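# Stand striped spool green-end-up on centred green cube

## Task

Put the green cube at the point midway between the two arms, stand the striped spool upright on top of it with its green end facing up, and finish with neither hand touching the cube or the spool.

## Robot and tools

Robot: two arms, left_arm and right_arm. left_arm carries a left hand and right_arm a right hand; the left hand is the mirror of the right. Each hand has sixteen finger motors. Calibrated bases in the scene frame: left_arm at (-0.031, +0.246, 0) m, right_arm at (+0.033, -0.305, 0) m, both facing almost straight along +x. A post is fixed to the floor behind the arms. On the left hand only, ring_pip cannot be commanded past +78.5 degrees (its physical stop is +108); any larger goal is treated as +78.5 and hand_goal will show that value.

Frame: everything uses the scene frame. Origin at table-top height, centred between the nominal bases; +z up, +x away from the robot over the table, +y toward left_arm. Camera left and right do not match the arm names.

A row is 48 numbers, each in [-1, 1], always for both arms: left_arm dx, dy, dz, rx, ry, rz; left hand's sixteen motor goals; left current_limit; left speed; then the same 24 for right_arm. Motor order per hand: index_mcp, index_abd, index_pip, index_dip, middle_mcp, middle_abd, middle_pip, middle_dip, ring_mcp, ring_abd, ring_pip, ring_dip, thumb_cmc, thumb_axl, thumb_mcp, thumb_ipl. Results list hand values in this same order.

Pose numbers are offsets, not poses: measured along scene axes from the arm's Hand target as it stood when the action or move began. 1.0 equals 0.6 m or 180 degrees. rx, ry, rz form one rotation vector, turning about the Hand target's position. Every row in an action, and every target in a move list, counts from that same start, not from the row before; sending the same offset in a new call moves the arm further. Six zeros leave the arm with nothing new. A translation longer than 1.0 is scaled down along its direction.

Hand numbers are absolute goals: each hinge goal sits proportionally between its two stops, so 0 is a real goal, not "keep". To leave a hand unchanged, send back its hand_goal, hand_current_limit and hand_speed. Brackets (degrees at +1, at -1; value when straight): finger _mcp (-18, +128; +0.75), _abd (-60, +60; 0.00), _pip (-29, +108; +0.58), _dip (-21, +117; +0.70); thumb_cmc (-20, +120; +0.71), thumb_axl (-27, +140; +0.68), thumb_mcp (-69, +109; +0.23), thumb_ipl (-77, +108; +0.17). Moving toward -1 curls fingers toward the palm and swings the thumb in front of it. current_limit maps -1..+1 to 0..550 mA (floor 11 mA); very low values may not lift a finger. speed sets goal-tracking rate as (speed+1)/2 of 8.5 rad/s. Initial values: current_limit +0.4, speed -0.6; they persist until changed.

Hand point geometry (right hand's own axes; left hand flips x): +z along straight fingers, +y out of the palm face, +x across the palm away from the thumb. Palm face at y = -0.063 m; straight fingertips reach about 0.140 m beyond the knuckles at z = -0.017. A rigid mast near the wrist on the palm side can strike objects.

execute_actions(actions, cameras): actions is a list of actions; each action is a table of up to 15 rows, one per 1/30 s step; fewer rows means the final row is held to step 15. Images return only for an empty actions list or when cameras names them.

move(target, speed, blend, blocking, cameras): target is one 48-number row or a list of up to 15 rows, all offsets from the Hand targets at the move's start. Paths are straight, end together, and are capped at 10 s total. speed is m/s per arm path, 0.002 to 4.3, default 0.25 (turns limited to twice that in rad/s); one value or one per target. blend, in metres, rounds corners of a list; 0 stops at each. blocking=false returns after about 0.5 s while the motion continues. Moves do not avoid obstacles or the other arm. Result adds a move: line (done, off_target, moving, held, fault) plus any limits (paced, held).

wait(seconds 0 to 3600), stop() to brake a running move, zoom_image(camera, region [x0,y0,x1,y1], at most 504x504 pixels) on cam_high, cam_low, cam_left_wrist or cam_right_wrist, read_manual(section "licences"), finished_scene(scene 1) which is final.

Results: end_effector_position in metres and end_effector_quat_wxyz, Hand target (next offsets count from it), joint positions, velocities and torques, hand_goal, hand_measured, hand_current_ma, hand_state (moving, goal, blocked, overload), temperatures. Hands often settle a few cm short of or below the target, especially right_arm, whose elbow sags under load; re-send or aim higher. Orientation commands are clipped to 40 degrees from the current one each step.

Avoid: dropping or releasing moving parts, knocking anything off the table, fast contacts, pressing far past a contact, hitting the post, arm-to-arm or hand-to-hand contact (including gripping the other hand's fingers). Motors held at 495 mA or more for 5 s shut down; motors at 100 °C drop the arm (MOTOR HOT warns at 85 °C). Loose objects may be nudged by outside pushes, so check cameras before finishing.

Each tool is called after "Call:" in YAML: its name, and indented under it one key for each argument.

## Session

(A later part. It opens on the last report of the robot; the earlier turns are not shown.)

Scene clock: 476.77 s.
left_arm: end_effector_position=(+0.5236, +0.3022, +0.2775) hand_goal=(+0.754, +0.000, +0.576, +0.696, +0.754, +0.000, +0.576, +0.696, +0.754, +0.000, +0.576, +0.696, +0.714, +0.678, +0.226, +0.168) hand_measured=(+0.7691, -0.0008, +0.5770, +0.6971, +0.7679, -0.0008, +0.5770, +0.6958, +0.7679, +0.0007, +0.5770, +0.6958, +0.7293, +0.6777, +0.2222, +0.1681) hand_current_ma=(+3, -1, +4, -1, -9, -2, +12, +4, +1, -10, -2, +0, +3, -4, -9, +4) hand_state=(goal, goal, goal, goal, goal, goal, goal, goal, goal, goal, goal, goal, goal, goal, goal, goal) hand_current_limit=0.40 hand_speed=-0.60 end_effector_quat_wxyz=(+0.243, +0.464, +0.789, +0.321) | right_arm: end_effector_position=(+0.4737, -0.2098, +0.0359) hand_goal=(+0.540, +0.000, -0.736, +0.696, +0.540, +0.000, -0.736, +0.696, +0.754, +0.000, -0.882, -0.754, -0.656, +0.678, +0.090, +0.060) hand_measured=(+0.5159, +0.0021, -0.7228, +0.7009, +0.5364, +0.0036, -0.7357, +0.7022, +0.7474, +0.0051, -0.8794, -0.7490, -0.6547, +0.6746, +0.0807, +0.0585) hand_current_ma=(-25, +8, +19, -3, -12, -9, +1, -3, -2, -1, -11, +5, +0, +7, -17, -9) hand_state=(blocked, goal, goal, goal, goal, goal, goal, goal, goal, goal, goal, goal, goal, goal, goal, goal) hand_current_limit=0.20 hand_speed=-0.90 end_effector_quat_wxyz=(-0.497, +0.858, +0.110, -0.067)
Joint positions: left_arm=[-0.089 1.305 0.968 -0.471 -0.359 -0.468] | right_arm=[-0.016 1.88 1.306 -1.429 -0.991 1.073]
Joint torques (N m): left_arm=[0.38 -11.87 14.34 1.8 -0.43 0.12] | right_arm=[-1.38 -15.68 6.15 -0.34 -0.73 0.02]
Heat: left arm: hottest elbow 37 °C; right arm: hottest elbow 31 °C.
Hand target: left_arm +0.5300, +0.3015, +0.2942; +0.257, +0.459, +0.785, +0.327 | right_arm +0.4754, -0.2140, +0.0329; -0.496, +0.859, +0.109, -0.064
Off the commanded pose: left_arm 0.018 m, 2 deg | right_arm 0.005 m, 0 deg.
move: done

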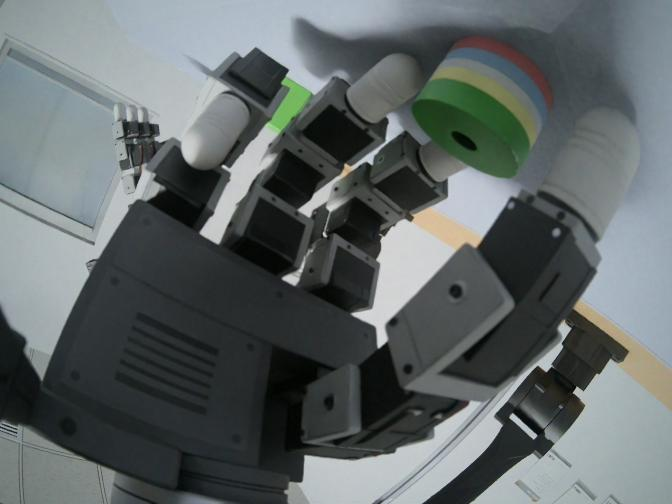

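Call:
move:
  target: [0,0,0,0,0,0,0.754,0,0.576,0.696,0.754,0,0.576,0.696,0.754,0,0.576,0.696,0.714,0.678,0.226,0.168,0.4,-0.6,0,0,0,0,0,0,0.43,0,-0.737,0.696,0.44,0,-0.737,0.696,0.753,0,-0.883,-0.754,-0.657,0.677,0.02,0.059,0.0,-0.93]
  speed: 0.05
  cameras: ["cam_right_wrist"]

Scene clock: 480.00 s.
left_arm: end_effector_position=(+0.5236, +0.3022, +0.2775) hand_goal=(+0.754, +0.000, +0.576, +0.696, +0.754, +0.000, +0.576, +0.696, +0.754, +0.000, +0.576, +0.696, +0.714, +0.678, +0.226, +0.168) hand_measured=(+0.7691, -0.0008, +0.5770, +0.6958, +0.7679, -0.0008, +0.5770, +0.6958, +0.7679, +0.0007, +0.5770, +0.6958, +0.7293, +0.6767, +0.2222, +0.1672) hand_current_ma=(+9, +0, -5, -7, +0, +12, +14, -14, -2, -3, +10, -2, +8, -4, -1, +2) hand_state=(goal, goal, goal, goal, goal, goal, goal, goal, goal, goal, goal, goal, goal, goal, goal, goal) hand_current_limit=0.40 hand_speed=-0.60 end_effector_quat_wxyz=(+0.243, +0.464, +0.789, +0.321) | right_arm: end_effector_position=(+0.4737, -0.2098, +0.0359) hand_goal=(+0.430, +0.000, -0.736, +0.696, +0.440, +0.000, -0.736, +0.696, +0.754, +0.000, -0.882, -0.754, -0.656, +0.678, +0.020, +0.060) hand_measured=(+0.4267, +0.0036, -0.7228, +0.7009, +0.4363, +0.0051, -0.7357, +0.7022, +0.7462, +0.0065, -0.8794, -0.7490, -0.6547, +0.6746, +0.0223, +0.0595) hand_current_ma=(-2, +3, +18, -5, -16, -5, +16, -5, -2, +7, -8, +2, -12, -1, -4, -4) hand_state=(goal, goal, goal, goal, goal, goal, goal, goal, goal, goal, goal, goal, goal, goal, goal, goal) hand_current_limit=0.00 hand_speed=-0.93 end_effector_quat_wxyz=(-0.497, +0.858, +0.110, -0.067)
Joint positions: left_arm=[-0.089 1.305 0.968 -0.471 -0.359 -0.468] | right_arm=[-0.016 1.88 1.306 -1.429 -0.991 1.073]
Joint torques (N m): left_arm=[0.32 -11.87 14.32 1.91 -0.4 0.11] | right_arm=[-1.32 -15.62 6.15 -0.34 -0.72 0.01]
Heat: left arm: hottest elbow 37 °C; right arm: hottest elbow 31 °C.
Hand target: left_arm +0.5300, +0.3015, +0.2942; +0.257, +0.459, +0.785, +0.327 | right_arm +0.4754, -0.2140, +0.0329; -0.496, +0.859, +0.109, -0.064
Off the commanded pose: left_arm 0.018 m, 2 deg | right_arm 0.005 m, 0 deg.
move: done

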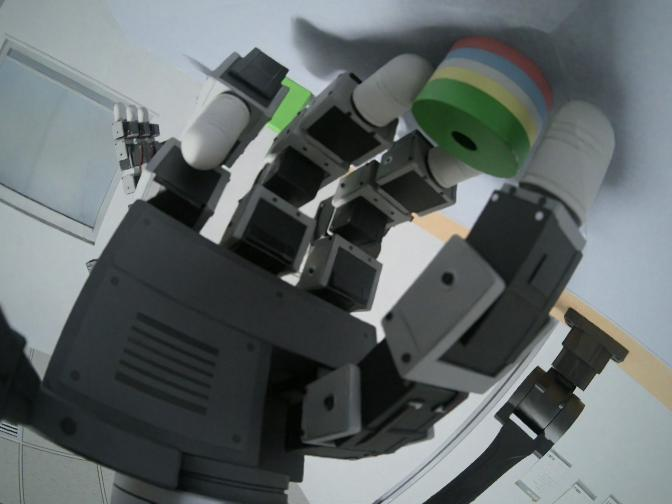

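Call:
move:
  target: [0,0,0,0,0,0,0.754,0,0.576,0.696,0.754,0,0.576,0.696,0.754,0,0.576,0.696,0.714,0.678,0.226,0.168,0.4,-0.6,0,0,0,0,0,0,0.39,0,-0.737,0.696,0.39,0,-0.737,0.696,0.753,0,-0.883,-0.754,-0.657,0.677,-0.005,0.059,-0.2,-0.95]
  speed: 0.05
  cameras: ["cam_right_wrist"]

Scene clock: 481.90 s.
left_arm: end_effector_position=(+0.5236, +0.3022, +0.2775) hand_goal=(+0.754, +0.000, +0.576, +0.696, +0.754, +0.000, +0.576, +0.696, +0.754, +0.000, +0.576, +0.696, +0.714, +0.678, +0.226, +0.168) hand_measured=(+0.7691, +0.0007, +0.5770, +0.6958, +0.7679, -0.0008, +0.5770, +0.6958, +0.7679, -0.0008, +0.5770, +0.6958, +0.7293, +0.6777, +0.2222, +0.1672) hand_current_ma=(+1, -6, +1, -11, -4, +0, -2, -1, +3, -6, +3, -6, +10, +2, +3, +3) hand_state=(goal, goal, goal, goal, goal, goal, goal, goal, goal, goal, goal, goal, goal, goal, goal, goal) hand_current_limit=0.40 hand_speed=-0.60 end_effector_quat_wxyz=(+0.243, +0.464, +0.789, +0.321) | right_arm: end_effector_position=(+0.4737, -0.2098, +0.0359) hand_goal=(+0.390, +0.000, -0.736, +0.696, +0.390, +0.000, -0.736, +0.696, +0.754, +0.000, -0.882, -0.754, -0.656, +0.678, -0.004, +0.060) hand_measured=(+0.3881, +0.0021, -0.7228, +0.7022, +0.3893, +0.0051, -0.7357, +0.7022, +0.7474, +0.0051, -0.8794, -0.7490, -0.6547, +0.6756, -0.0004, +0.0595) hand_current_ma=(-2, +0, +20, +0, -5, -7, +8, +0, +1, +1, -6, +4, -7, +5, -1, -8) hand_state=(goal, goal, goal, goal, goal, goal, goal, goal, goal, goal, goal, goal, goal, goal, goal, goal) hand_current_limit=-0.20 hand_speed=-0.95 end_effector_quat_wxyz=(-0.497, +0.858, +0.110, -0.067)
Joint positions: left_arm=[-0.089 1.305 0.968 -0.471 -0.359 -0.468] | right_arm=[-0.016 1.88 1.306 -1.429 -0.991 1.073]
Joint torques (N m): left_arm=[0.67 -11.63 14.3 1.81 -0.37 0.1] | right_arm=[-1.55 -15.74 6.17 -0.32 -0.72 0.03]
Heat: left arm: hottest elbow 37 °C; right arm: hottest elbow 31 °C.
Hand target: left_arm +0.5300, +0.3015, +0.2942; +0.257, +0.459, +0.785, +0.327 | right_arm +0.4754, -0.2140, +0.0329; -0.496, +0.859, +0.109, -0.064
Off the commanded pose: left_arm 0.018 m, 2 deg | right_arm 0.005 m, 0 deg.
move: done

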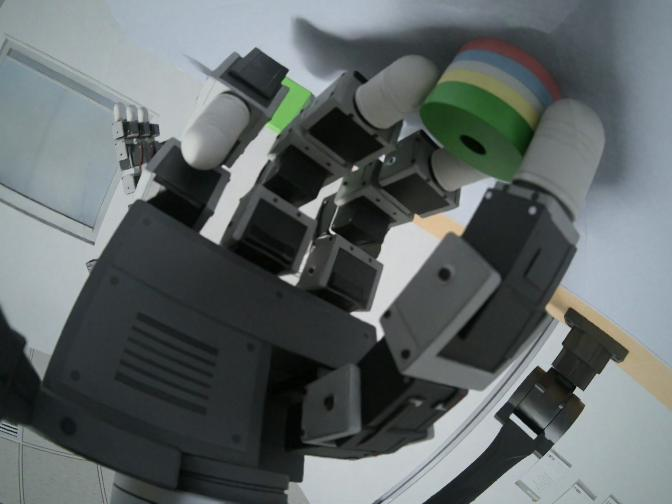

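Call:
move:
  target: [0,0,0,0,0,0,0.754,0,0.576,0.696,0.754,0,0.576,0.696,0.754,0,0.576,0.696,0.714,0.678,0.226,0.168,0.4,-0.6,0,0,0,0,0,0,0.37,0,-0.737,0.696,0.37,0,-0.737,0.696,0.753,0,-0.883,-0.754,-0.657,0.677,-0.03,0.059,-0.1,-0.95]
  speed: 0.05
  cameras: ["cam_right_wrist"]

Scene clock: 484.93 s.
left_arm: end_effector_position=(+0.5236, +0.3022, +0.2775) hand_goal=(+0.754, +0.000, +0.576, +0.696, +0.754, +0.000, +0.576, +0.696, +0.754, +0.000, +0.576, +0.696, +0.714, +0.678, +0.226, +0.168) hand_measured=(+0.7691, +0.0007, +0.5757, +0.6958, +0.7667, -0.0008, +0.5770, +0.6958, +0.7679, +0.0007, +0.5757, +0.6971, +0.7305, +0.6767, +0.2222, +0.1672) hand_current_ma=(+10, -1, -1, -16, -7, +13, +10, -2, +3, +3, +14, -13, +4, -7, -4, -5) hand_state=(goal, goal, goal, goal, goal, goal, goal, goal, goal, goal, goal, goal, goal, goal, goal, goal) hand_current_limit=0.40 hand_speed=-0.60 end_effector_quat_wxyz=(+0.243, +0.464, +0.789, +0.321) | right_arm: end_effector_position=(+0.4737, -0.2098, +0.0359) hand_goal=(+0.370, +0.000, -0.736, +0.696, +0.370, +0.000, -0.736, +0.696, +0.754, +0.000, -0.882, -0.754, -0.656, +0.678, -0.030, +0.060) hand_measured=(+0.3688, +0.0036, -0.7228, +0.7009, +0.3784, -0.0023, -0.7331, +0.7022, +0.7462, +0.0065, -0.8794, -0.7477, -0.6547, +0.6798, -0.0064, +0.0643) hand_current_ma=(-1, +4, +16, -10, +1, -6, +7, +0, +3, +6, -14, +0, -11, +8, +12, -5) hand_state=(goal, goal, goal, goal, goal, goal, goal, goal, goal, goal, goal, goal, goal, goal, blocked, goal) hand_current_limit=-0.10 hand_speed=-0.95 end_effector_quat_wxyz=(-0.497, +0.858, +0.110, -0.067)
Joint positions: left_arm=[-0.089 1.305 0.968 -0.471 -0.359 -0.468] | right_arm=[-0.016 1.88 1.306 -1.429 -0.991 1.073]
Joint torques (N m): left_arm=[0.56 -11.81 14.3 1.91 -0.39 0.11] | right_arm=[-1.38 -15.68 6.15 -0.35 -0.71 0.02]
Heat: left arm: hottest elbow 37 °C; right arm: hottest elbow 31 °C.
Hand target: left_arm +0.5300, +0.3015, +0.2942; +0.257, +0.459, +0.785, +0.327 | right_arm +0.4754, -0.2140, +0.0329; -0.496, +0.859, +0.109, -0.064
Off the commanded pose: left_arm 0.018 m, 2 deg | right_arm 0.005 m, 0 deg.
move: done

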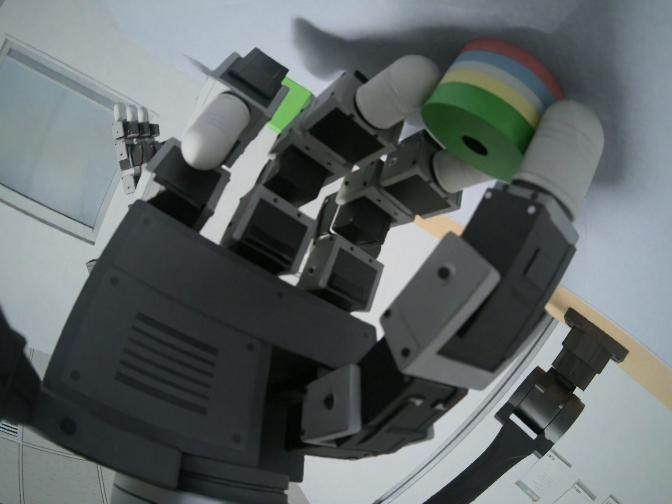

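Call:
move:
  target: [0,0,0,0,0,0,0.754,0,0.576,0.696,0.754,0,0.576,0.696,0.754,0,0.576,0.696,0.714,0.678,0.226,0.168,0.4,-0.6,0,0,0,0,0,0,0.335,0,-0.737,0.696,0.335,0,-0.737,0.696,0.753,0,-0.883,-0.754,-0.657,0.677,-0.08,0.059,0.1,-0.95]
  speed: 0.05
  cameras: ["cam_right_wrist"]

Scene clock: 489.87 s.
left_arm: end_effector_position=(+0.5236, +0.3022, +0.2775) hand_goal=(+0.754, +0.000, +0.576, +0.696, +0.754, +0.000, +0.576, +0.696, +0.754, +0.000, +0.576, +0.696, +0.714, +0.678, +0.226, +0.168) hand_measured=(+0.7691, +0.0007, +0.5770, +0.6958, +0.7679, +0.0007, +0.5770, +0.6958, +0.7691, +0.0007, +0.5770, +0.6958, +0.7293, +0.6777, +0.2232, +0.1672) hand_current_ma=(-3, +1, -2, -5, -9, +11, +10, -9, -4, +7, +3, -11, +2, +2, +0, +4) hand_state=(goal, goal, goal, goal, goal, goal, goal, goal, goal, goal, goal, goal, goal, goal, goal, goal) hand_current_limit=0.40 hand_speed=-0.60 end_effector_quat_wxyz=(+0.243, +0.464, +0.789, +0.321) | right_arm: end_effector_position=(+0.4737, -0.2098, +0.0359) hand_goal=(+0.336, +0.000, -0.736, +0.696, +0.336, +0.000, -0.736, +0.696, +0.754, +0.000, -0.882, -0.754, -0.656, +0.678, -0.080, +0.060) hand_measured=(+0.3350, +0.0036, -0.7241, +0.7009, +0.3724, -0.0023, -0.7280, +0.7022, +0.7462, +0.0051, -0.8794, -0.7490, -0.6446, +0.6809, -0.0123, +0.0681) hand_current_ma=(+2, +6, +9, +1, +28, -9, +18, -2, +1, +0, -12, +5, -3, +5, +105, +2) hand_state=(goal, goal, goal, goal, blocked, goal, goal, goal, goal, goal, goal, goal, goal, goal, blocked, goal) hand_current_limit=0.10 hand_speed=-0.95 end_effector_quat_wxyz=(-0.497, +0.858, +0.110, -0.067)
Joint positions: left_arm=[-0.089 1.305 0.968 -0.471 -0.359 -0.468] | right_arm=[-0.016 1.88 1.306 -1.429 -0.991 1.073]
Joint torques (N m): left_arm=[0.56 -11.93 14.41 1.88 -0.39 0.1] | right_arm=[-1.49 -15.68 6.13 -0.35 -0.71 0.02]
Heat: left arm: hottest elbow 37 °C; right arm: hottest elbow 31 °C.
Hand target: left_arm +0.5300, +0.3015, +0.2942; +0.257, +0.459, +0.785, +0.327 | right_arm +0.4754, -0.2140, +0.0329; -0.496, +0.859, +0.109, -0.064
Off the commanded pose: left_arm 0.018 m, 2 deg | right_arm 0.005 m, 0 deg.
move: done

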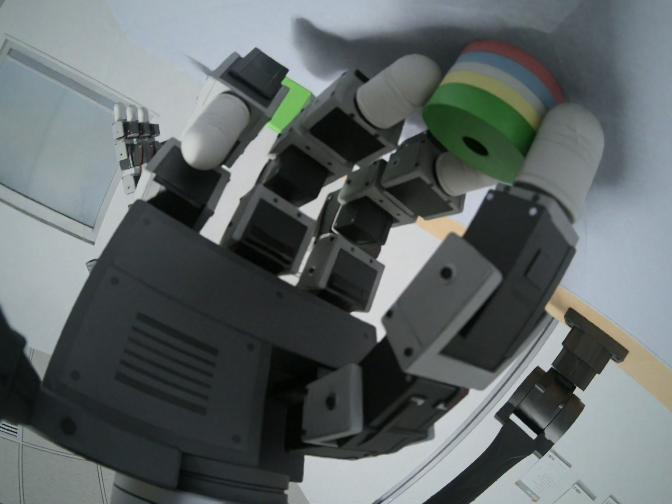

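Call:
move:
  target: [0,0,0,0,0,0,0.754,0,0.576,0.696,0.754,0,0.576,0.696,0.754,0,0.576,0.696,0.714,0.678,0.226,0.168,0.4,-0.6,0,0,0,0,0,0,0.30,0,-0.737,0.696,0.335,0,-0.737,0.696,0.753,0,-0.883,-0.754,-0.657,0.677,-0.08,0.059,0.1,-0.95]
  speed: 0.05
  cameras: ["cam_right_wrist"]

Scene clock: 494.93 s.
left_arm: end_effector_position=(+0.5236, +0.3022, +0.2775) hand_goal=(+0.754, +0.000, +0.576, +0.696, +0.754, +0.000, +0.576, +0.696, +0.754, +0.000, +0.576, +0.696, +0.714, +0.678, +0.226, +0.168) hand_measured=(+0.7691, +0.0007, +0.5770, +0.6958, +0.7667, +0.0007, +0.5770, +0.6958, +0.7691, +0.0007, +0.5770, +0.6958, +0.7293, +0.6777, +0.2222, +0.1681) hand_current_ma=(+9, +5, +12, -6, -2, +9, +18, -2, -7, +4, -4, +1, +7, -5, +7, +0) hand_state=(goal, goal, goal, goal, goal, goal, goal, goal, goal, goal, goal, goal, goal, goal, goal, goal) hand_current_limit=0.40 hand_speed=-0.60 end_effector_quat_wxyz=(+0.243, +0.464, +0.789, +0.321) | right_arm: end_effector_position=(+0.4737, -0.2098, +0.0359) hand_goal=(+0.300, +0.000, -0.736, +0.696, +0.336, +0.000, -0.736, +0.696, +0.754, +0.000, -0.882, -0.754, -0.656, +0.678, -0.080, +0.060) hand_measured=(+0.3193, +0.0065, -0.7228, +0.7022, +0.3724, -0.0023, -0.7280, +0.7022, +0.7474, +0.0051, -0.8807, -0.7490, -0.6446, +0.6809, -0.0123, +0.0690) hand_current_ma=(+21, +4, +16, -6, +33, -9, +16, -3, -5, +0, -8, -3, -3, +8, +101, -1) hand_state=(goal, goal, goal, goal, blocked, goal, goal, goal, goal, goal, goal, goal, goal, goal, blocked, goal) hand_current_limit=0.10 hand_speed=-0.95 end_effector_quat_wxyz=(-0.497, +0.858, +0.110, -0.067)
Joint positions: left_arm=[-0.089 1.305 0.968 -0.471 -0.359 -0.468] | right_arm=[-0.016 1.88 1.306 -1.429 -0.991 1.073]
Joint torques (N m): left_arm=[0.5 -11.58 14.31 1.81 -0.42 0.11] | right_arm=[-1.67 -15.68 6.15 -0.29 -0.7 0.02]
Heat: left arm: hottest elbow 37 °C; right arm: hottest elbow 31 °C.
Hand target: left_arm +0.5300, +0.3015, +0.2942; +0.257, +0.459, +0.785, +0.327 | right_arm +0.4754, -0.2140, +0.0329; -0.496, +0.859, +0.109, -0.064
Off the commanded pose: left_arm 0.018 m, 2 deg | right_arm 0.005 m, 0 deg.
move: done

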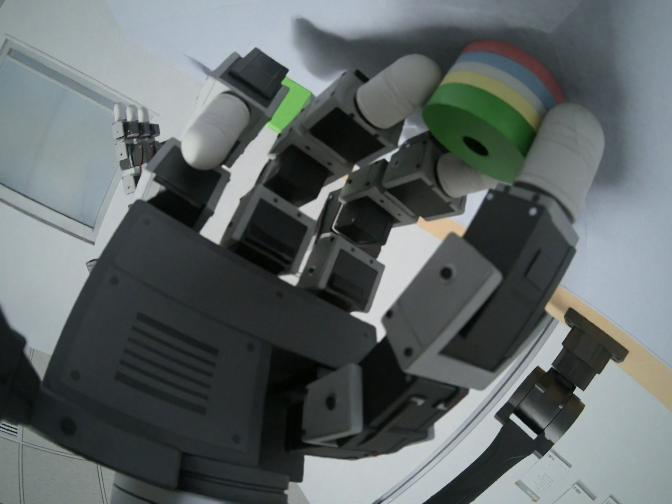

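Call:
move:
  target: [0,0,0,0,0,0,0.754,0,0.576,0.696,0.754,0,0.576,0.696,0.754,0,0.576,0.696,0.714,0.678,0.226,0.168,0.4,-0.6,0,0,0,0,0,0,0.25,0,-0.737,0.696,0.29,0,-0.737,0.696,0.753,0,-0.883,-0.754,-0.657,0.677,-0.14,0.059,0.1,-0.95]
  speed: 0.05
  cameras: ["cam_right_wrist"]

Scene clock: 497.43 s.
left_arm: end_effector_position=(+0.5236, +0.3022, +0.2775) hand_goal=(+0.754, +0.000, +0.576, +0.696, +0.754, +0.000, +0.576, +0.696, +0.754, +0.000, +0.576, +0.696, +0.714, +0.678, +0.226, +0.168) hand_measured=(+0.7691, +0.0007, +0.5770, +0.6958, +0.7679, +0.0007, +0.5770, +0.6958, +0.7691, +0.0007, +0.5770, +0.6958, +0.7293, +0.6767, +0.2232, +0.1681) hand_current_ma=(-8, +0, +13, +9, -10, +1, +2, -6, +0, +6, +10, +3, -2, -14, +7, +1) hand_state=(goal, goal, goal, goal, goal, goal, goal, goal, goal, goal, goal, goal, goal, goal, goal, goal) hand_current_limit=0.40 hand_speed=-0.60 end_effector_quat_wxyz=(+0.243, +0.464, +0.789, +0.321) | right_arm: end_effector_position=(+0.4737, -0.2098, +0.0359) hand_goal=(+0.250, +0.000, -0.736, +0.696, +0.290, +0.000, -0.736, +0.696, +0.754, +0.000, -0.882, -0.754, -0.656, +0.678, -0.140, +0.060) hand_measured=(+0.3085, +0.0065, -0.7151, +0.7009, +0.3627, -0.0023, -0.7203, +0.7022, +0.7474, +0.0065, -0.8807, -0.7503, -0.6446, +0.6809, -0.0123, +0.0776) hand_current_ma=(+67, +3, +19, -1, +87, -5, +21, +4, +2, +4, -2, +4, -1, +8, +255, +10) hand_state=(blocked, goal, blocked, goal, blocked, goal, goal, goal, goal, goal, goal, goal, goal, goal, moving, goal) hand_current_limit=0.10 hand_speed=-0.95 end_effector_quat_wxyz=(-0.497, +0.858, +0.110, -0.067)
Joint positions: left_arm=[-0.089 1.305 0.968 -0.471 -0.359 -0.468] | right_arm=[-0.016 1.88 1.306 -1.429 -0.991 1.073]
Joint torques (N m): left_arm=[0.73 -11.81 14.38 1.94 -0.38 0.12] | right_arm=[-1.38 -15.74 6.12 -0.34 -0.71 0.03]
Heat: left arm: hottest elbow 37 °C; right arm: hottest elbow 31 °C.
Hand target: left_arm +0.5300, +0.3015, +0.2942; +0.257, +0.459, +0.785, +0.327 | right_arm +0.4754, -0.2140, +0.0329; -0.496, +0.859, +0.109, -0.064
Off the commanded pose: left_arm 0.018 m, 2 deg | right_arm 0.005 m, 0 deg.
move: done

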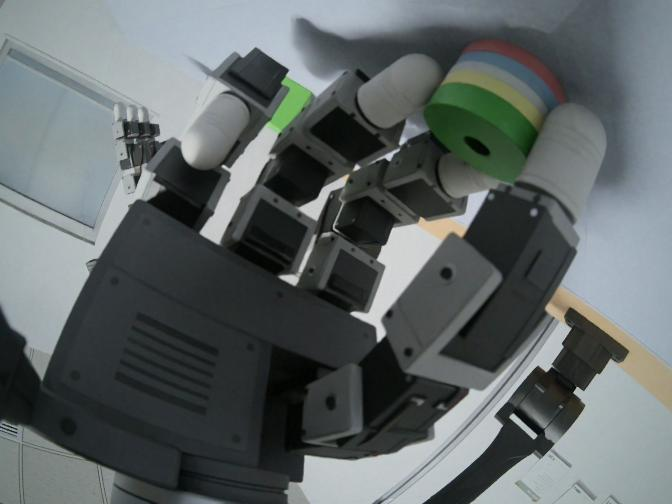

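Call:
move:
  target: [0,0,0,0,0,0,0.754,0,0.576,0.696,0.754,0,0.576,0.696,0.754,0,0.576,0.696,0.714,0.678,0.226,0.168,0.4,-0.6,0,0,0.055,0,0,0,0.25,0,-0.737,0.696,0.29,0,-0.737,0.696,0.753,0,-0.883,-0.754,-0.657,0.677,-0.14,0.059,0.1,-0.95]
  speed: 0.04
  cameras: ["cam_right_wrist"]

Scene clock: 501.10 s.
left_arm: end_effector_position=(+0.5236, +0.3022, +0.2775) hand_goal=(+0.754, +0.000, +0.576, +0.696, +0.754, +0.000, +0.576, +0.696, +0.754, +0.000, +0.576, +0.696, +0.714, +0.678, +0.226, +0.168) hand_measured=(+0.7691, -0.0008, +0.5770, +0.6958, +0.7679, +0.0007, +0.5770, +0.6971, +0.7679, +0.0007, +0.5757, +0.6958, +0.7293, +0.6767, +0.2222, +0.1681) hand_current_ma=(+14, -3, +18, -4, -11, +18, +21, -2, -7, -1, -4, -9, +3, -2, -12, -4) hand_state=(goal, goal, goal, goal, goal, goal, goal, goal, goal, goal, goal, goal, goal, goal, goal, goal) hand_current_limit=0.40 hand_speed=-0.60 end_effector_quat_wxyz=(+0.243, +0.464, +0.789, +0.321) | right_arm: end_effector_position=(+0.4639, -0.2098, +0.0522) hand_goal=(+0.250, +0.000, -0.736, +0.696, +0.290, +0.000, -0.736, +0.696, +0.754, +0.000, -0.882, -0.754, -0.656, +0.678, -0.140, +0.060) hand_measured=(+0.3085, +0.0065, -0.7139, +0.7034, +0.3579, -0.0023, -0.7113, +0.7022, +0.7462, +0.0065, -0.8794, -0.7490, -0.6446, +0.6809, -0.0143, +0.0795) hand_current_ma=(+69, +12, +20, +1, +75, -4, +29, +1, +0, +2, -13, +4, +2, +6, +245, +20) hand_state=(blocked, goal, blocked, goal, blocked, goal, blocked, goal, goal, goal, goal, goal, goal, goal, blocked, goal) hand_current_limit=0.10 hand_speed=-0.95 end_effector_quat_wxyz=(-0.498, +0.857, +0.104, -0.078)
Joint positions: left_arm=[-0.089 1.305 0.968 -0.471 -0.359 -0.468] | right_arm=[-0.016 1.852 1.306 -1.483 -0.991 1.073]
Joint torques (N m): left_arm=[0.5 -11.63 14.31 1.87 -0.4 0.11] | right_arm=[-1.32 -16.79 8.68 -1.1 -0.69 0.04]
Heat: left arm: hottest elbow 37 °C; right arm: hottest elbow 31 °C.
Hand target: left_arm +0.5300, +0.3015, +0.2942; +0.257, +0.459, +0.785, +0.327 | right_arm +0.4754, -0.2140, +0.0659; -0.496, +0.859, +0.109, -0.064
Off the commanded pose: left_arm 0.018 m, 2 deg | right_arm 0.018 m, 2 deg.
move: off_target (right_arm)

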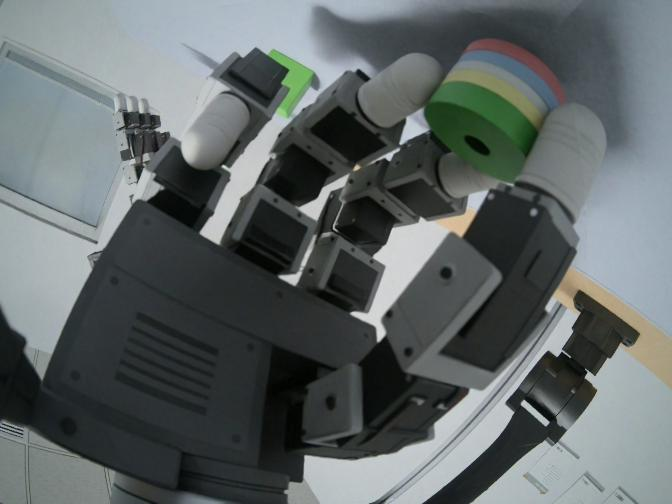

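Call:
move:
  target:
    - [0,0,0,0,0,0,0.754,0,0.576,0.696,0.754,0,0.576,0.696,0.754,0,0.576,0.696,0.714,0.678,0.226,0.168,0.4,-0.6,0,0.0667,0.1,0,0,0,0.25,0,-0.737,0.696,0.29,0,-0.737,0.696,0.753,0,-0.883,-0.754,-0.657,0.677,-0.14,0.059,0.1,-0.95]
    - [0,0,0,0,0,0,0.754,0,0.576,0.696,0.754,0,0.576,0.696,0.754,0,0.576,0.696,0.714,0.678,0.226,0.168,0.4,-0.6,-0.0507,0.42,0.12,0,0,0,0.25,0,-0.737,0.696,0.29,0,-0.737,0.696,0.753,0,-0.883,-0.754,-0.657,0.677,-0.14,0.059,0.1,-0.95]
  speed: 0.1
  blend: 0.03
  cameras: ["cam_high","cam_right_wrist"]

Scene clock: 523.77 s.
left_arm: end_effector_position=(+0.5236, +0.3022, +0.2775) hand_goal=(+0.754, +0.000, +0.576, +0.696, +0.754, +0.000, +0.576, +0.696, +0.754, +0.000, +0.576, +0.696, +0.714, +0.678, +0.226, +0.168) hand_measured=(+0.7691, -0.0008, +0.5770, +0.6958, +0.7667, +0.0007, +0.5770, +0.6958, +0.7679, -0.0008, +0.5770, +0.6958, +0.7305, +0.6777, +0.2232, +0.1681) hand_current_ma=(+1, +0, -4, -8, -7, +3, +13, -2, -7, -3, +9, -3, +14, +1, +6, +4) hand_state=(goal, goal, goal, goal, goal, goal, goal, goal, goal, goal, goal, goal, goal, goal, goal, goal) hand_current_limit=0.40 hand_speed=-0.60 end_effector_quat_wxyz=(+0.243, +0.464, +0.789, +0.321) | right_arm: end_effector_position=(+0.4414, +0.0336, +0.1302) hand_goal=(+0.250, +0.000, -0.736, +0.696, +0.290, +0.000, -0.736, +0.696, +0.754, +0.000, -0.882, -0.754, -0.656, +0.678, -0.140, +0.060) hand_measured=(+0.3085, +0.0065, -0.7139, +0.7022, +0.3579, -0.0023, -0.7113, +0.7034, +0.7462, +0.0065, -0.8794, -0.7490, -0.6446, +0.6809, -0.0143, +0.0795) hand_current_ma=(+68, +2, +29, -1, +76, -10, +26, -5, -6, -3, -13, +4, -6, +12, +243, +18) hand_state=(blocked, goal, blocked, goal, blocked, goal, blocked, goal, goal, goal, goal, goal, goal, goal, blocked, goal) hand_current_limit=0.10 hand_speed=-0.95 end_effector_quat_wxyz=(-0.493, +0.861, +0.104, -0.074)
Joint positions: left_arm=[-0.089 1.305 0.968 -0.471 -0.359 -0.468] | right_arm=[0.473 1.703 1.336 -0.854 -1.006 2.007]
Joint torques (N m): left_arm=[0.5 -11.87 14.41 1.92 -0.39 0.13] | right_arm=[-0.26 -16.56 8.79 1.17 -0.73 0.14]
Heat: left arm: hottest elbow 37 °C; right arm: hottest elbow 32 °C.
Hand target: left_arm +0.5300, +0.3015, +0.2942; +0.257, +0.459, +0.785, +0.327 | right_arm +0.4450, +0.0380, +0.1379; -0.496, +0.859, +0.109, -0.064
Off the commanded pose: left_arm 0.018 m, 2 deg | right_arm 0.010 m, 1 deg.
move: done

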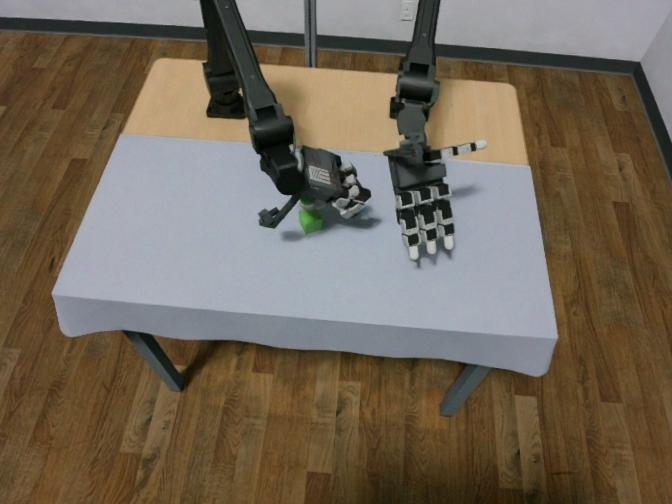

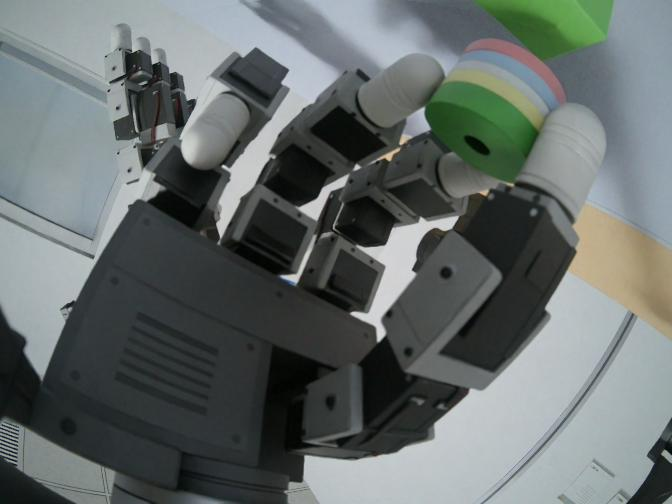

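Call:
zoom_image:
  camera: "cam_right_wrist"
  region: [400, 0, 672, 204]

Call:
zoom_image:
  camera: "cam_high"
  region: [250, 130, 410, 250]

Scaled by 1.853 from the camera's image (finer frame: 960x720).

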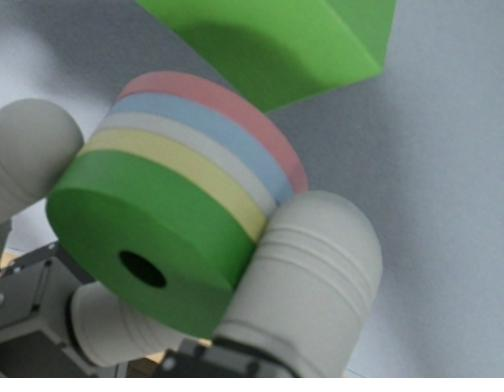

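Scaled by 3.150 from the camera's image (finer frame: 960x720).

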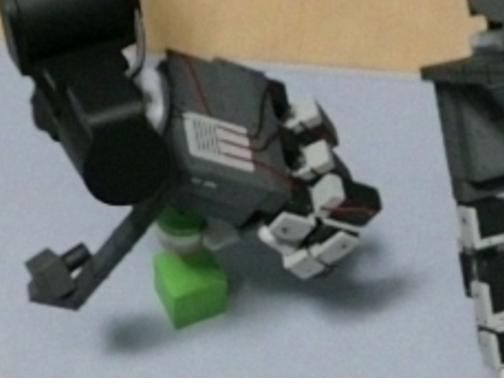

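Call:
move:
  target: [0,0,0,0,0,0,0.754,0,0.576,0.696,0.754,0,0.576,0.696,0.754,0,0.576,0.696,0.714,0.678,0.226,0.168,0.4,-0.6,-0.005,0.01,-0.075,0,0,0,0.25,0,-0.737,0.696,0.29,0,-0.737,0.696,0.753,0,-0.883,-0.754,-0.657,0.677,-0.14,0.059,0.1,-0.95]
  speed: 0.05
  cameras: ["cam_high","cam_right_wrist"]

Call:
zoom_image:
  camera: "cam_right_wrist"
  region: [400, 0, 672, 204]

Call:
zoom_image:
  camera: "cam_high"
  region: [250, 130, 410, 250]

Scene clock: 532.77 s.
left_arm: end_effector_position=(+0.5236, +0.3022, +0.2775) hand_goal=(+0.754, +0.000, +0.576, +0.696, +0.754, +0.000, +0.576, +0.696, +0.754, +0.000, +0.576, +0.696, +0.714, +0.678, +0.226, +0.168) hand_measured=(+0.7703, -0.0008, +0.5757, +0.6958, +0.7679, -0.0008, +0.5770, +0.6958, +0.7679, -0.0008, +0.5770, +0.6958, +0.7293, +0.6767, +0.2232, +0.1672) hand_current_ma=(+5, +4, +9, -7, -7, -2, +6, -7, +4, +2, +8, -12, +13, -5, +0, +2) hand_state=(goal, goal, goal, goal, goal, goal, goal, goal, goal, goal, goal, goal, goal, goal, goal, goal) hand_current_limit=0.40 hand_speed=-0.60 end_effector_quat_wxyz=(+0.243, +0.464, +0.789, +0.321) | right_arm: end_effector_position=(+0.4434, +0.0379, +0.0998) hand_goal=(+0.250, +0.000, -0.736, +0.696, +0.290, +0.000, -0.736, +0.696, +0.754, +0.000, -0.882, -0.754, -0.656, +0.678, -0.140, +0.060) hand_measured=(+0.3085, +0.0065, -0.7151, +0.7034, +0.3579, -0.0023, -0.7126, +0.7034, +0.7474, +0.0065, -0.8794, -0.7490, -0.6446, +0.6798, -0.0143, +0.0795) hand_current_ma=(+64, +3, +21, +1, +82, -7, +26, -4, +5, +4, -12, +2, -5, +2, +255, +20) hand_state=(blocked, goal, blocked, goal, blocked, goal, blocked, goal, goal, goal, goal, goal, goal, goal, blocked, goal) hand_current_limit=0.10 hand_speed=-0.95 end_effector_quat_wxyz=(-0.498, +0.859, +0.109, -0.060)
Joint positions: left_arm=[-0.089 1.305 0.968 -0.471 -0.359 -0.468] | right_arm=[0.479 1.723 1.273 -0.722 -1 2.029]
Joint torques (N m): left_arm=[0.79 -11.87 14.35 1.89 -0.42 0.11] | right_arm=[0.32 -14.62 8.08 1.22 -0.73 0.14]
Heat: left arm: hottest elbow 37 °C; right arm: hottest elbow 32 °C.
Hand target: left_arm +0.5300, +0.3015, +0.2942; +0.257, +0.459, +0.785, +0.327 | right_arm +0.4419, +0.0440, +0.0929; -0.496, +0.859, +0.110, -0.064
Off the commanded pose: left_arm 0.018 m, 2 deg | right_arm 0.009 m, 0 deg.
move: done

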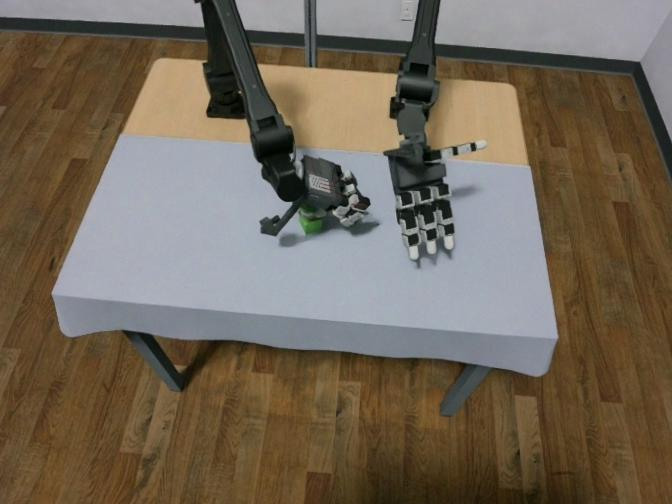

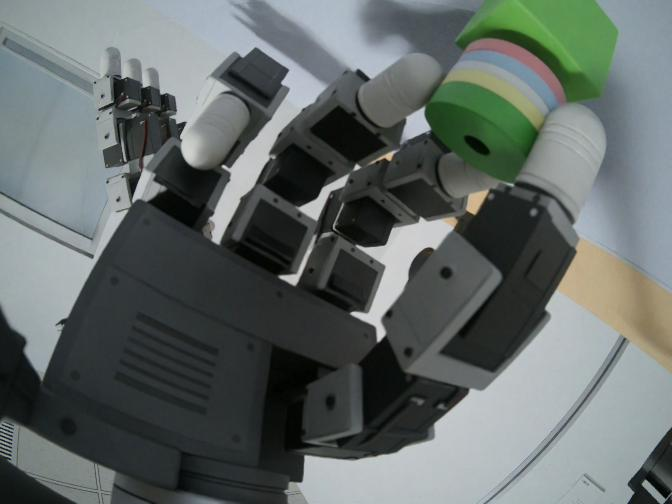

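Scaled by 1.853 from the camera's image (finer frame: 960x720).

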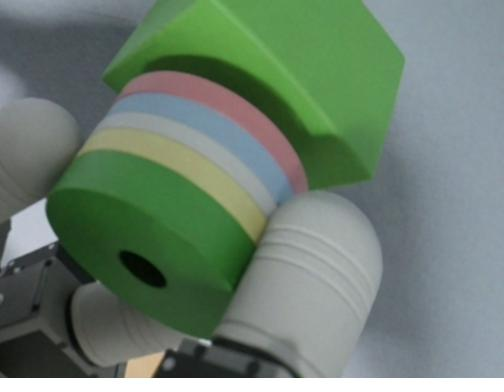

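Scaled by 3.150 from the camera's image (finer frame: 960x720).

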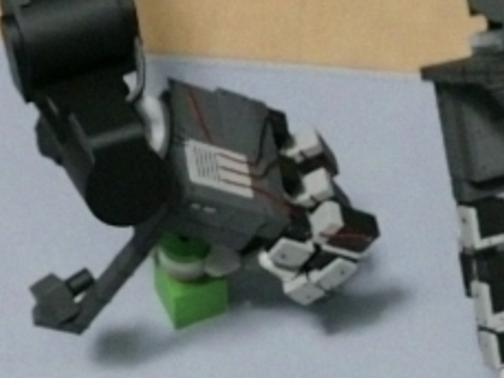

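Call:
zoom_image:
  camera: "cam_high"
  region: [280, 180, 350, 240]

Call:
zoom_image:
  camera: "cam_right_wrist"
  region: [410, 0, 630, 190]

Scaled by 7.200 from the camera's image (finer frame: 960x720).

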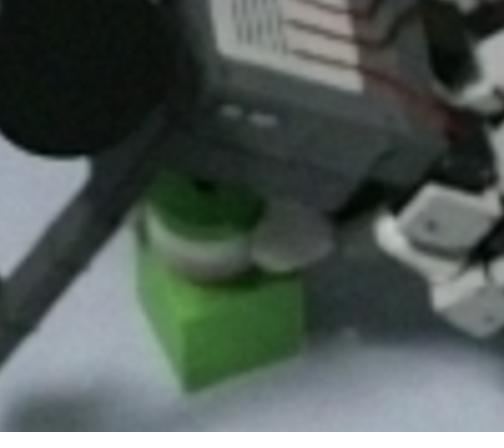

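Scaled by 2.291 from the camera's image (finer frame: 960x720).

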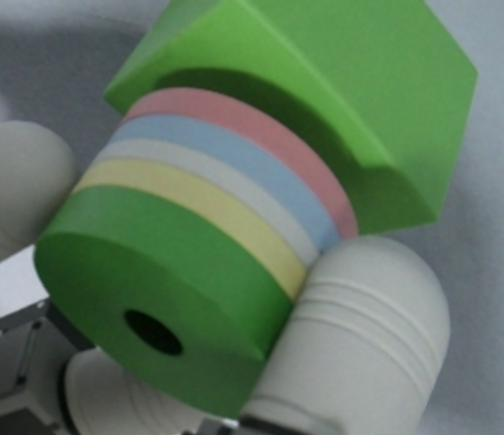

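Call:
move:
  target: [0,0,0,0,0,0,0.754,0,0.576,0.696,0.754,0,0.576,0.696,0.754,0,0.576,0.696,0.714,0.678,0.226,0.168,0.4,-0.6,-0.005,0.009,-0.02,0,0,0,0.25,0,-0.737,0.696,0.29,0,-0.737,0.696,0.753,0,-0.883,-0.754,-0.657,0.677,-0.14,0.059,0.1,-0.95]
  speed: 0.04
  cameras: ["cam_high","cam_right_wrist"]

Call:
zoom_image:
  camera: "cam_high"
  region: [280, 180, 350, 240]

Call:
zoom_image:
  camera: "cam_right_wrist"
  region: [410, 0, 630, 190]

Scene clock: 556.67 s.
left_arm: end_effector_position=(+0.5236, +0.3022, +0.2775) hand_goal=(+0.754, +0.000, +0.576, +0.696, +0.754, +0.000, +0.576, +0.696, +0.754, +0.000, +0.576, +0.696, +0.714, +0.678, +0.226, +0.168) hand_measured=(+0.7691, +0.0007, +0.5770, +0.6958, +0.7667, +0.0007, +0.5770, +0.6958, +0.7691, +0.0007, +0.5770, +0.6958, +0.7293, +0.6767, +0.2232, +0.1681) hand_current_ma=(+3, +2, +17, -4, +2, +11, +0, -8, +5, -6, +14, +6, +17, -4, +5, +0) hand_state=(goal, goal, goal, goal, goal, goal, goal, goal, goal, goal, goal, goal, goal, goal, goal, goal) hand_current_limit=0.40 hand_speed=-0.60 end_effector_quat_wxyz=(+0.243, +0.464, +0.789, +0.321) | right_arm: end_effector_position=(+0.4404, +0.0442, +0.0890) hand_goal=(+0.250, +0.000, -0.736, +0.696, +0.290, +0.000, -0.736, +0.696, +0.754, +0.000, -0.882, -0.754, -0.656, +0.678, -0.140, +0.060) hand_measured=(+0.3085, +0.0065, -0.7139, +0.7022, +0.3579, -0.0023, -0.7113, +0.7034, +0.7462, +0.0051, -0.8794, -0.7490, -0.6446, +0.6809, -0.0143, +0.0805) hand_current_ma=(+67, +3, +26, -5, +79, -2, +31, -4, -1, +6, -13, +9, +4, +7, +248, +11) hand_state=(blocked, goal, blocked, goal, blocked, goal, blocked, goal, goal, goal, goal, goal, goal, goal, blocked, goal) hand_current_limit=0.10 hand_speed=-0.95 end_effector_quat_wxyz=(-0.498, +0.858, +0.110, -0.059)
Joint positions: left_arm=[-0.089 1.305 0.968 -0.471 -0.359 -0.468] | right_arm=[0.493 1.733 1.254 -0.673 -0.996 2.049]
Joint torques (N m): left_arm=[0.03 -11.75 14.34 1.89 -0.41 0.12] | right_arm=[0.09 -14.68 7.94 1.28 -0.72 0.13]
Heat: left arm: hottest elbow 37 °C; right arm: hottest elbow 32 °C.
Hand target: left_arm +0.5300, +0.3015, +0.2942; +0.257, +0.459, +0.785, +0.327 | right_arm +0.4390, +0.0493, +0.0809; -0.496, +0.859, +0.109, -0.064
Off the commanded pose: left_arm 0.018 m, 2 deg | right_arm 0.010 m, 1 deg.
move: done

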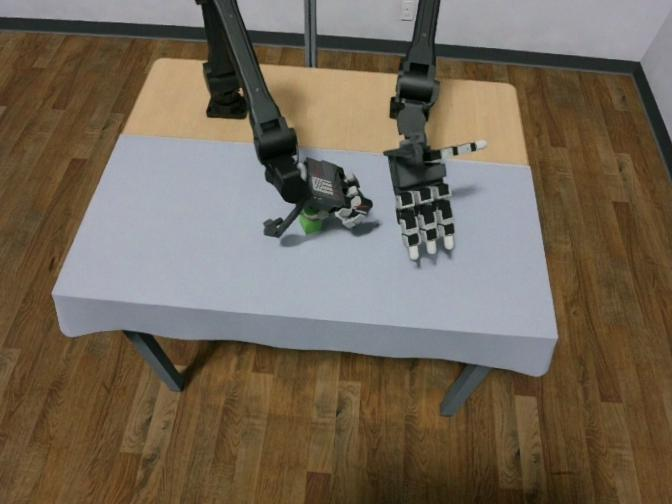

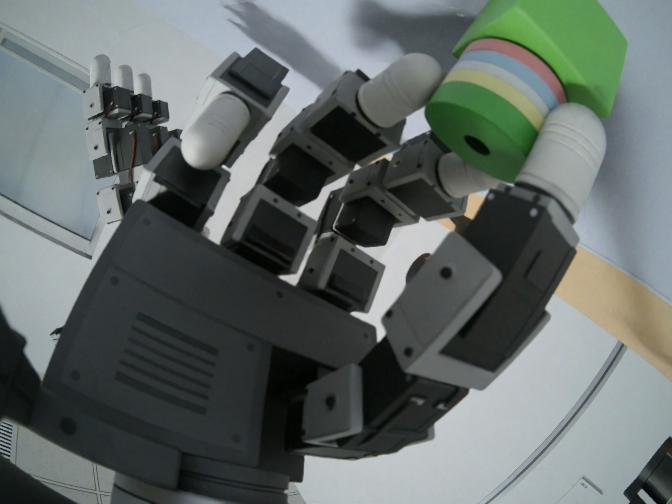

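Scaled by 7.200 from the camera's image (finer frame: 960x720).

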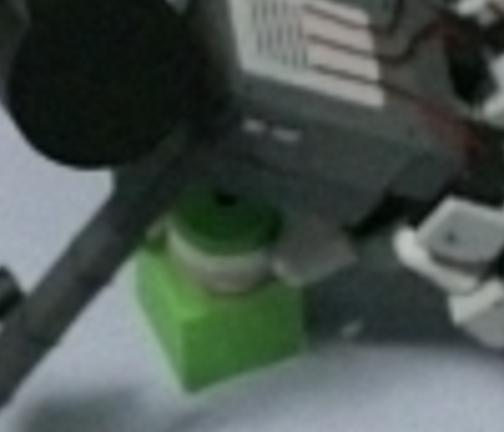

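Scaled by 2.291 from the camera's image (finer frame: 960x720).

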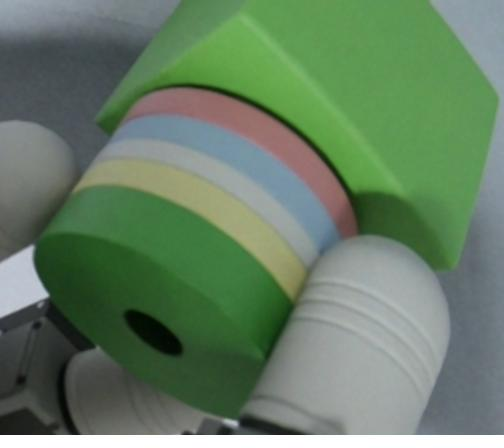

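Call:
move:
  target: [0,0,0,0,0,0,0.754,0,0.576,0.696,0.754,0,0.576,0.696,0.754,0,0.576,0.696,0.714,0.678,0.226,0.168,0.4,-0.6,-0.001,-0.014,0,0,0,0,0.25,0,-0.737,0.696,0.29,0,-0.737,0.696,0.753,0,-0.883,-0.754,-0.657,0.677,-0.14,0.059,0.1,-0.95]
  speed: 0.04
  cameras: ["cam_high","cam_right_wrist"]

Call:
zoom_image:
  camera: "cam_high"
  region: [280, 180, 350, 240]

Scene clock: 564.23 s.
left_arm: end_effector_position=(+0.5236, +0.3022, +0.2775) hand_goal=(+0.754, +0.000, +0.576, +0.696, +0.754, +0.000, +0.576, +0.696, +0.754, +0.000, +0.576, +0.696, +0.714, +0.678, +0.226, +0.168) hand_measured=(+0.7691, -0.0008, +0.5770, +0.6958, +0.7679, +0.0007, +0.5770, +0.6958, +0.7679, +0.0007, +0.5770, +0.6958, +0.7293, +0.6767, +0.2222, +0.1681) hand_current_ma=(+16, -2, +5, -11, +2, +6, +12, -2, -5, -1, +1, +9, +10, +5, -4, -5) hand_state=(goal, goal, goal, goal, goal, goal, goal, goal, goal, goal, goal, goal, goal, goal, goal, goal) hand_current_limit=0.40 hand_speed=-0.60 end_effector_quat_wxyz=(+0.243, +0.464, +0.789, +0.321) | right_arm: end_effector_position=(+0.4380, +0.0427, +0.0861) hand_goal=(+0.250, +0.000, -0.736, +0.696, +0.290, +0.000, -0.736, +0.696, +0.754, +0.000, -0.882, -0.754, -0.656, +0.678, -0.140, +0.060) hand_measured=(+0.3073, +0.0065, -0.7151, +0.7022, +0.3555, -0.0008, -0.7126, +0.7034, +0.7462, +0.0051, -0.8807, -0.7503, -0.6421, +0.6809, -0.0143, +0.0814) hand_current_ma=(+70, +4, +22, +3, +75, -8, +26, -4, +5, +2, -11, +4, +0, +7, +253, +15) hand_state=(blocked, goal, blocked, goal, blocked, goal, blocked, goal, goal, goal, goal, goal, goal, goal, blocked, blocked) hand_current_limit=0.10 hand_speed=-0.95 end_effector_quat_wxyz=(-0.497, +0.859, +0.109, -0.061)
Joint positions: left_arm=[-0.089 1.305 0.968 -0.471 -0.359 -0.468] | right_arm=[0.493 1.733 1.247 -0.673 -0.996 2.046]
Joint torques (N m): left_arm=[0.44 -11.99 14.37 1.94 -0.41 0.11] | right_arm=[-1.2 -15.03 7.71 0.7 -0.94 -0.03]
Heat: left arm: hottest elbow 37 °C; right arm: hottest elbow 32 °C.
Hand target: left_arm +0.5300, +0.3015, +0.2942; +0.257, +0.459, +0.785, +0.327 | right_arm +0.4385, +0.0410, +0.0810; -0.496, +0.859, +0.109, -0.063
Off the commanded pose: left_arm 0.018 m, 2 deg | right_arm 0.005 m, 0 deg.
move: done

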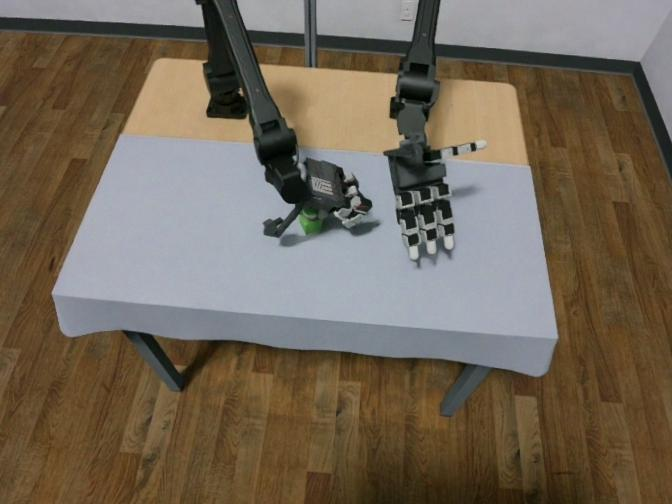

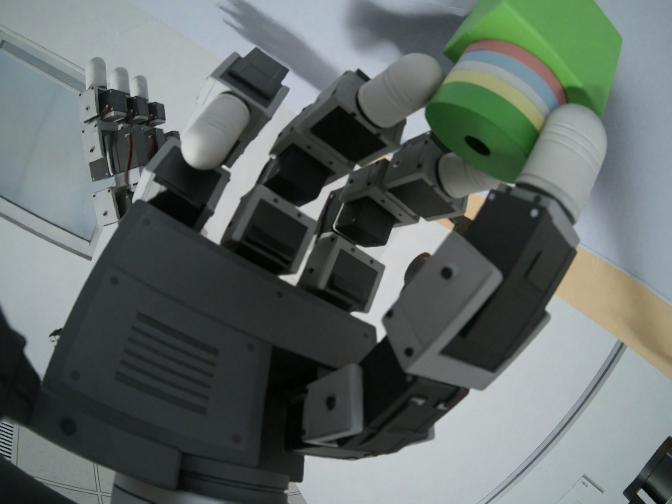

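Scaled by 7.200 from the camera's image (finer frame: 960x720).

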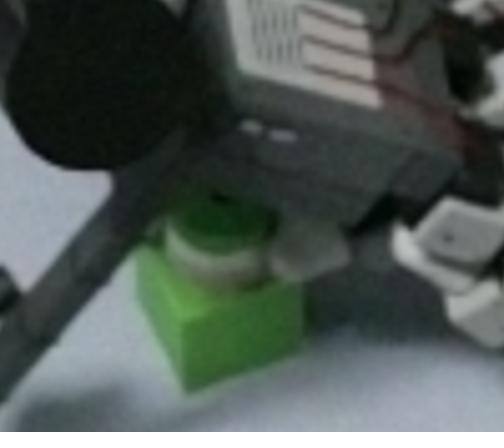

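Call:
zoom_image:
  camera: "cam_right_wrist"
  region: [410, 0, 630, 190]

Scaled by 2.291 from the camera's image (finer frame: 960x720).

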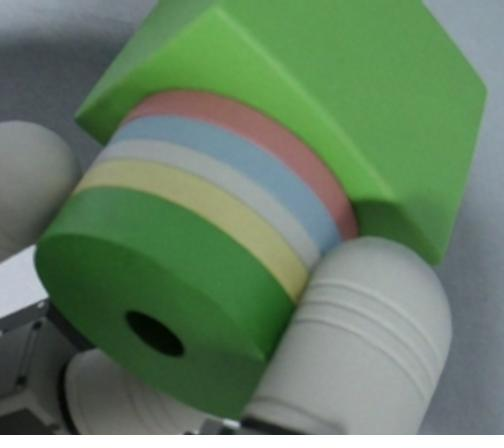

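Call:
zoom_image:
  camera: "cam_right_wrist"
  region: [415, 60, 575, 190]

Scaled by 3.150 from the camera's image (finer frame: 960x720).

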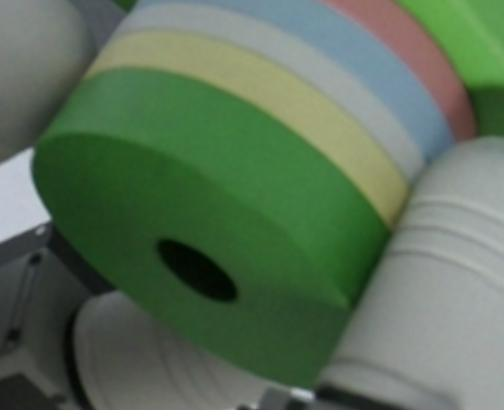

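Call:
zoom_image:
  camera: "cam_high"
  region: [292, 200, 332, 240]

Call:
wait:
  seconds: 0
  cameras: ["cam_low", "cam_left_wrist"]

Scaled by 12.600 from the camera's image (finer frame: 960x720).

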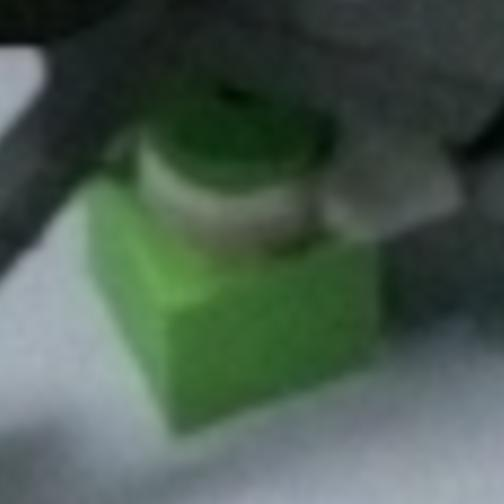

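Scene clock: 586.37 s.
left_arm: end_effector_position=(+0.5236, +0.3022, +0.2775) hand_goal=(+0.754, +0.000, +0.576, +0.696, +0.754, +0.000, +0.576, +0.696, +0.754, +0.000, +0.576, +0.696, +0.714, +0.678, +0.226, +0.168) hand_measured=(+0.7691, -0.0008, +0.5757, +0.6958, +0.7667, +0.0007, +0.5770, +0.6958, +0.7679, +0.0007, +0.5770, +0.6971, +0.7293, +0.6767, +0.2232, +0.1672) hand_current_ma=(+7, +5, -10, -11, -14, +3, +12, -13, -6, +9, +14, +4, +12, +1, +6, +0) hand_state=(goal, goal, goal, goal, goal, goal, goal, goal, goal, goal, goal, goal, goal, goal, goal, goal) hand_current_limit=0.40 hand_speed=-0.60 end_effector_quat_wxyz=(+0.243, +0.464, +0.789, +0.321) | right_arm: end_effector_position=(+0.4380, +0.0427, +0.0860) hand_goal=(+0.250, +0.000, -0.736, +0.696, +0.290, +0.000, -0.736, +0.696, +0.754, +0.000, -0.882, -0.754, -0.656, +0.678, -0.140, +0.060) hand_measured=(+0.3073, +0.0051, -0.7139, +0.7022, +0.3567, -0.0023, -0.7126, +0.7034, +0.7474, +0.0065, -0.8807, -0.7490, -0.6421, +0.6798, -0.0143, +0.0814) hand_current_ma=(+72, +6, +23, -1, +77, -8, +32, +4, +2, +9, -10, +5, +0, +15, +248, +20) hand_state=(blocked, goal, blocked, goal, blocked, goal, blocked, goal, goal, goal, goal, goal, goal, goal, blocked, blocked) hand_current_limit=0.10 hand_speed=-0.95 end_effector_quat_wxyz=(-0.497, +0.859, +0.110, -0.061)
Joint positions: left_arm=[-0.089 1.305 0.968 -0.471 -0.359 -0.468] | right_arm=[0.493 1.733 1.247 -0.673 -0.996 2.045]
Joint torques (N m): left_arm=[0.21 -11.81 14.32 1.85 -0.38 0.1] | right_arm=[-0.97 -15.15 7.66 0.7 -0.94 -0.01]
Motor temperatures (°C): left_arm=[24 28 38 22 24 19] | right_arm=[26 25 31 22 24 20]
Heat: left arm: hottest elbow 38 °C; right arm: hottest elbow 31 °C.
Hand target: left_arm +0.5300, +0.3015, +0.2942; +0.257, +0.459, +0.785, +0.327 | right_arm +0.4385, +0.0410, +0.0810; -0.496, +0.859, +0.110, -0.063
Off the commanded pose: left_arm 0.018 m, 2 deg | right_arm 0.005 m, 0 deg.

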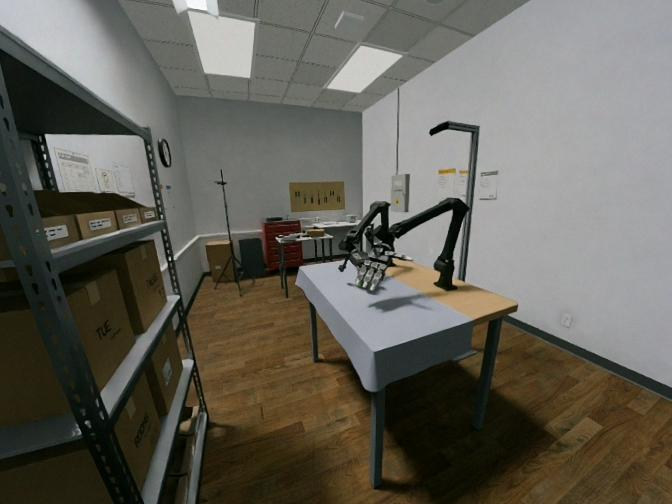

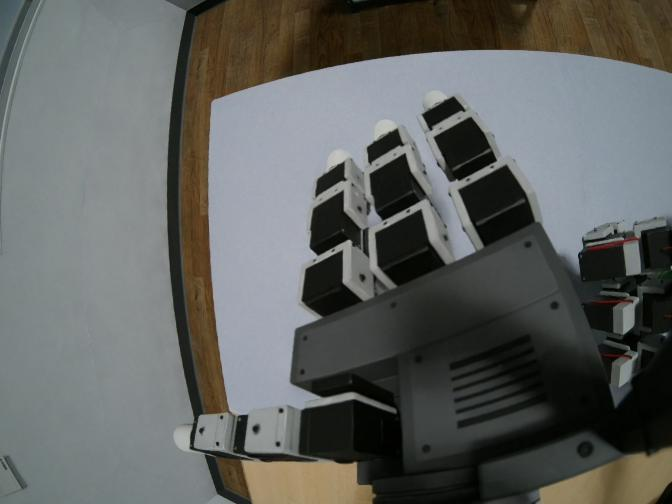

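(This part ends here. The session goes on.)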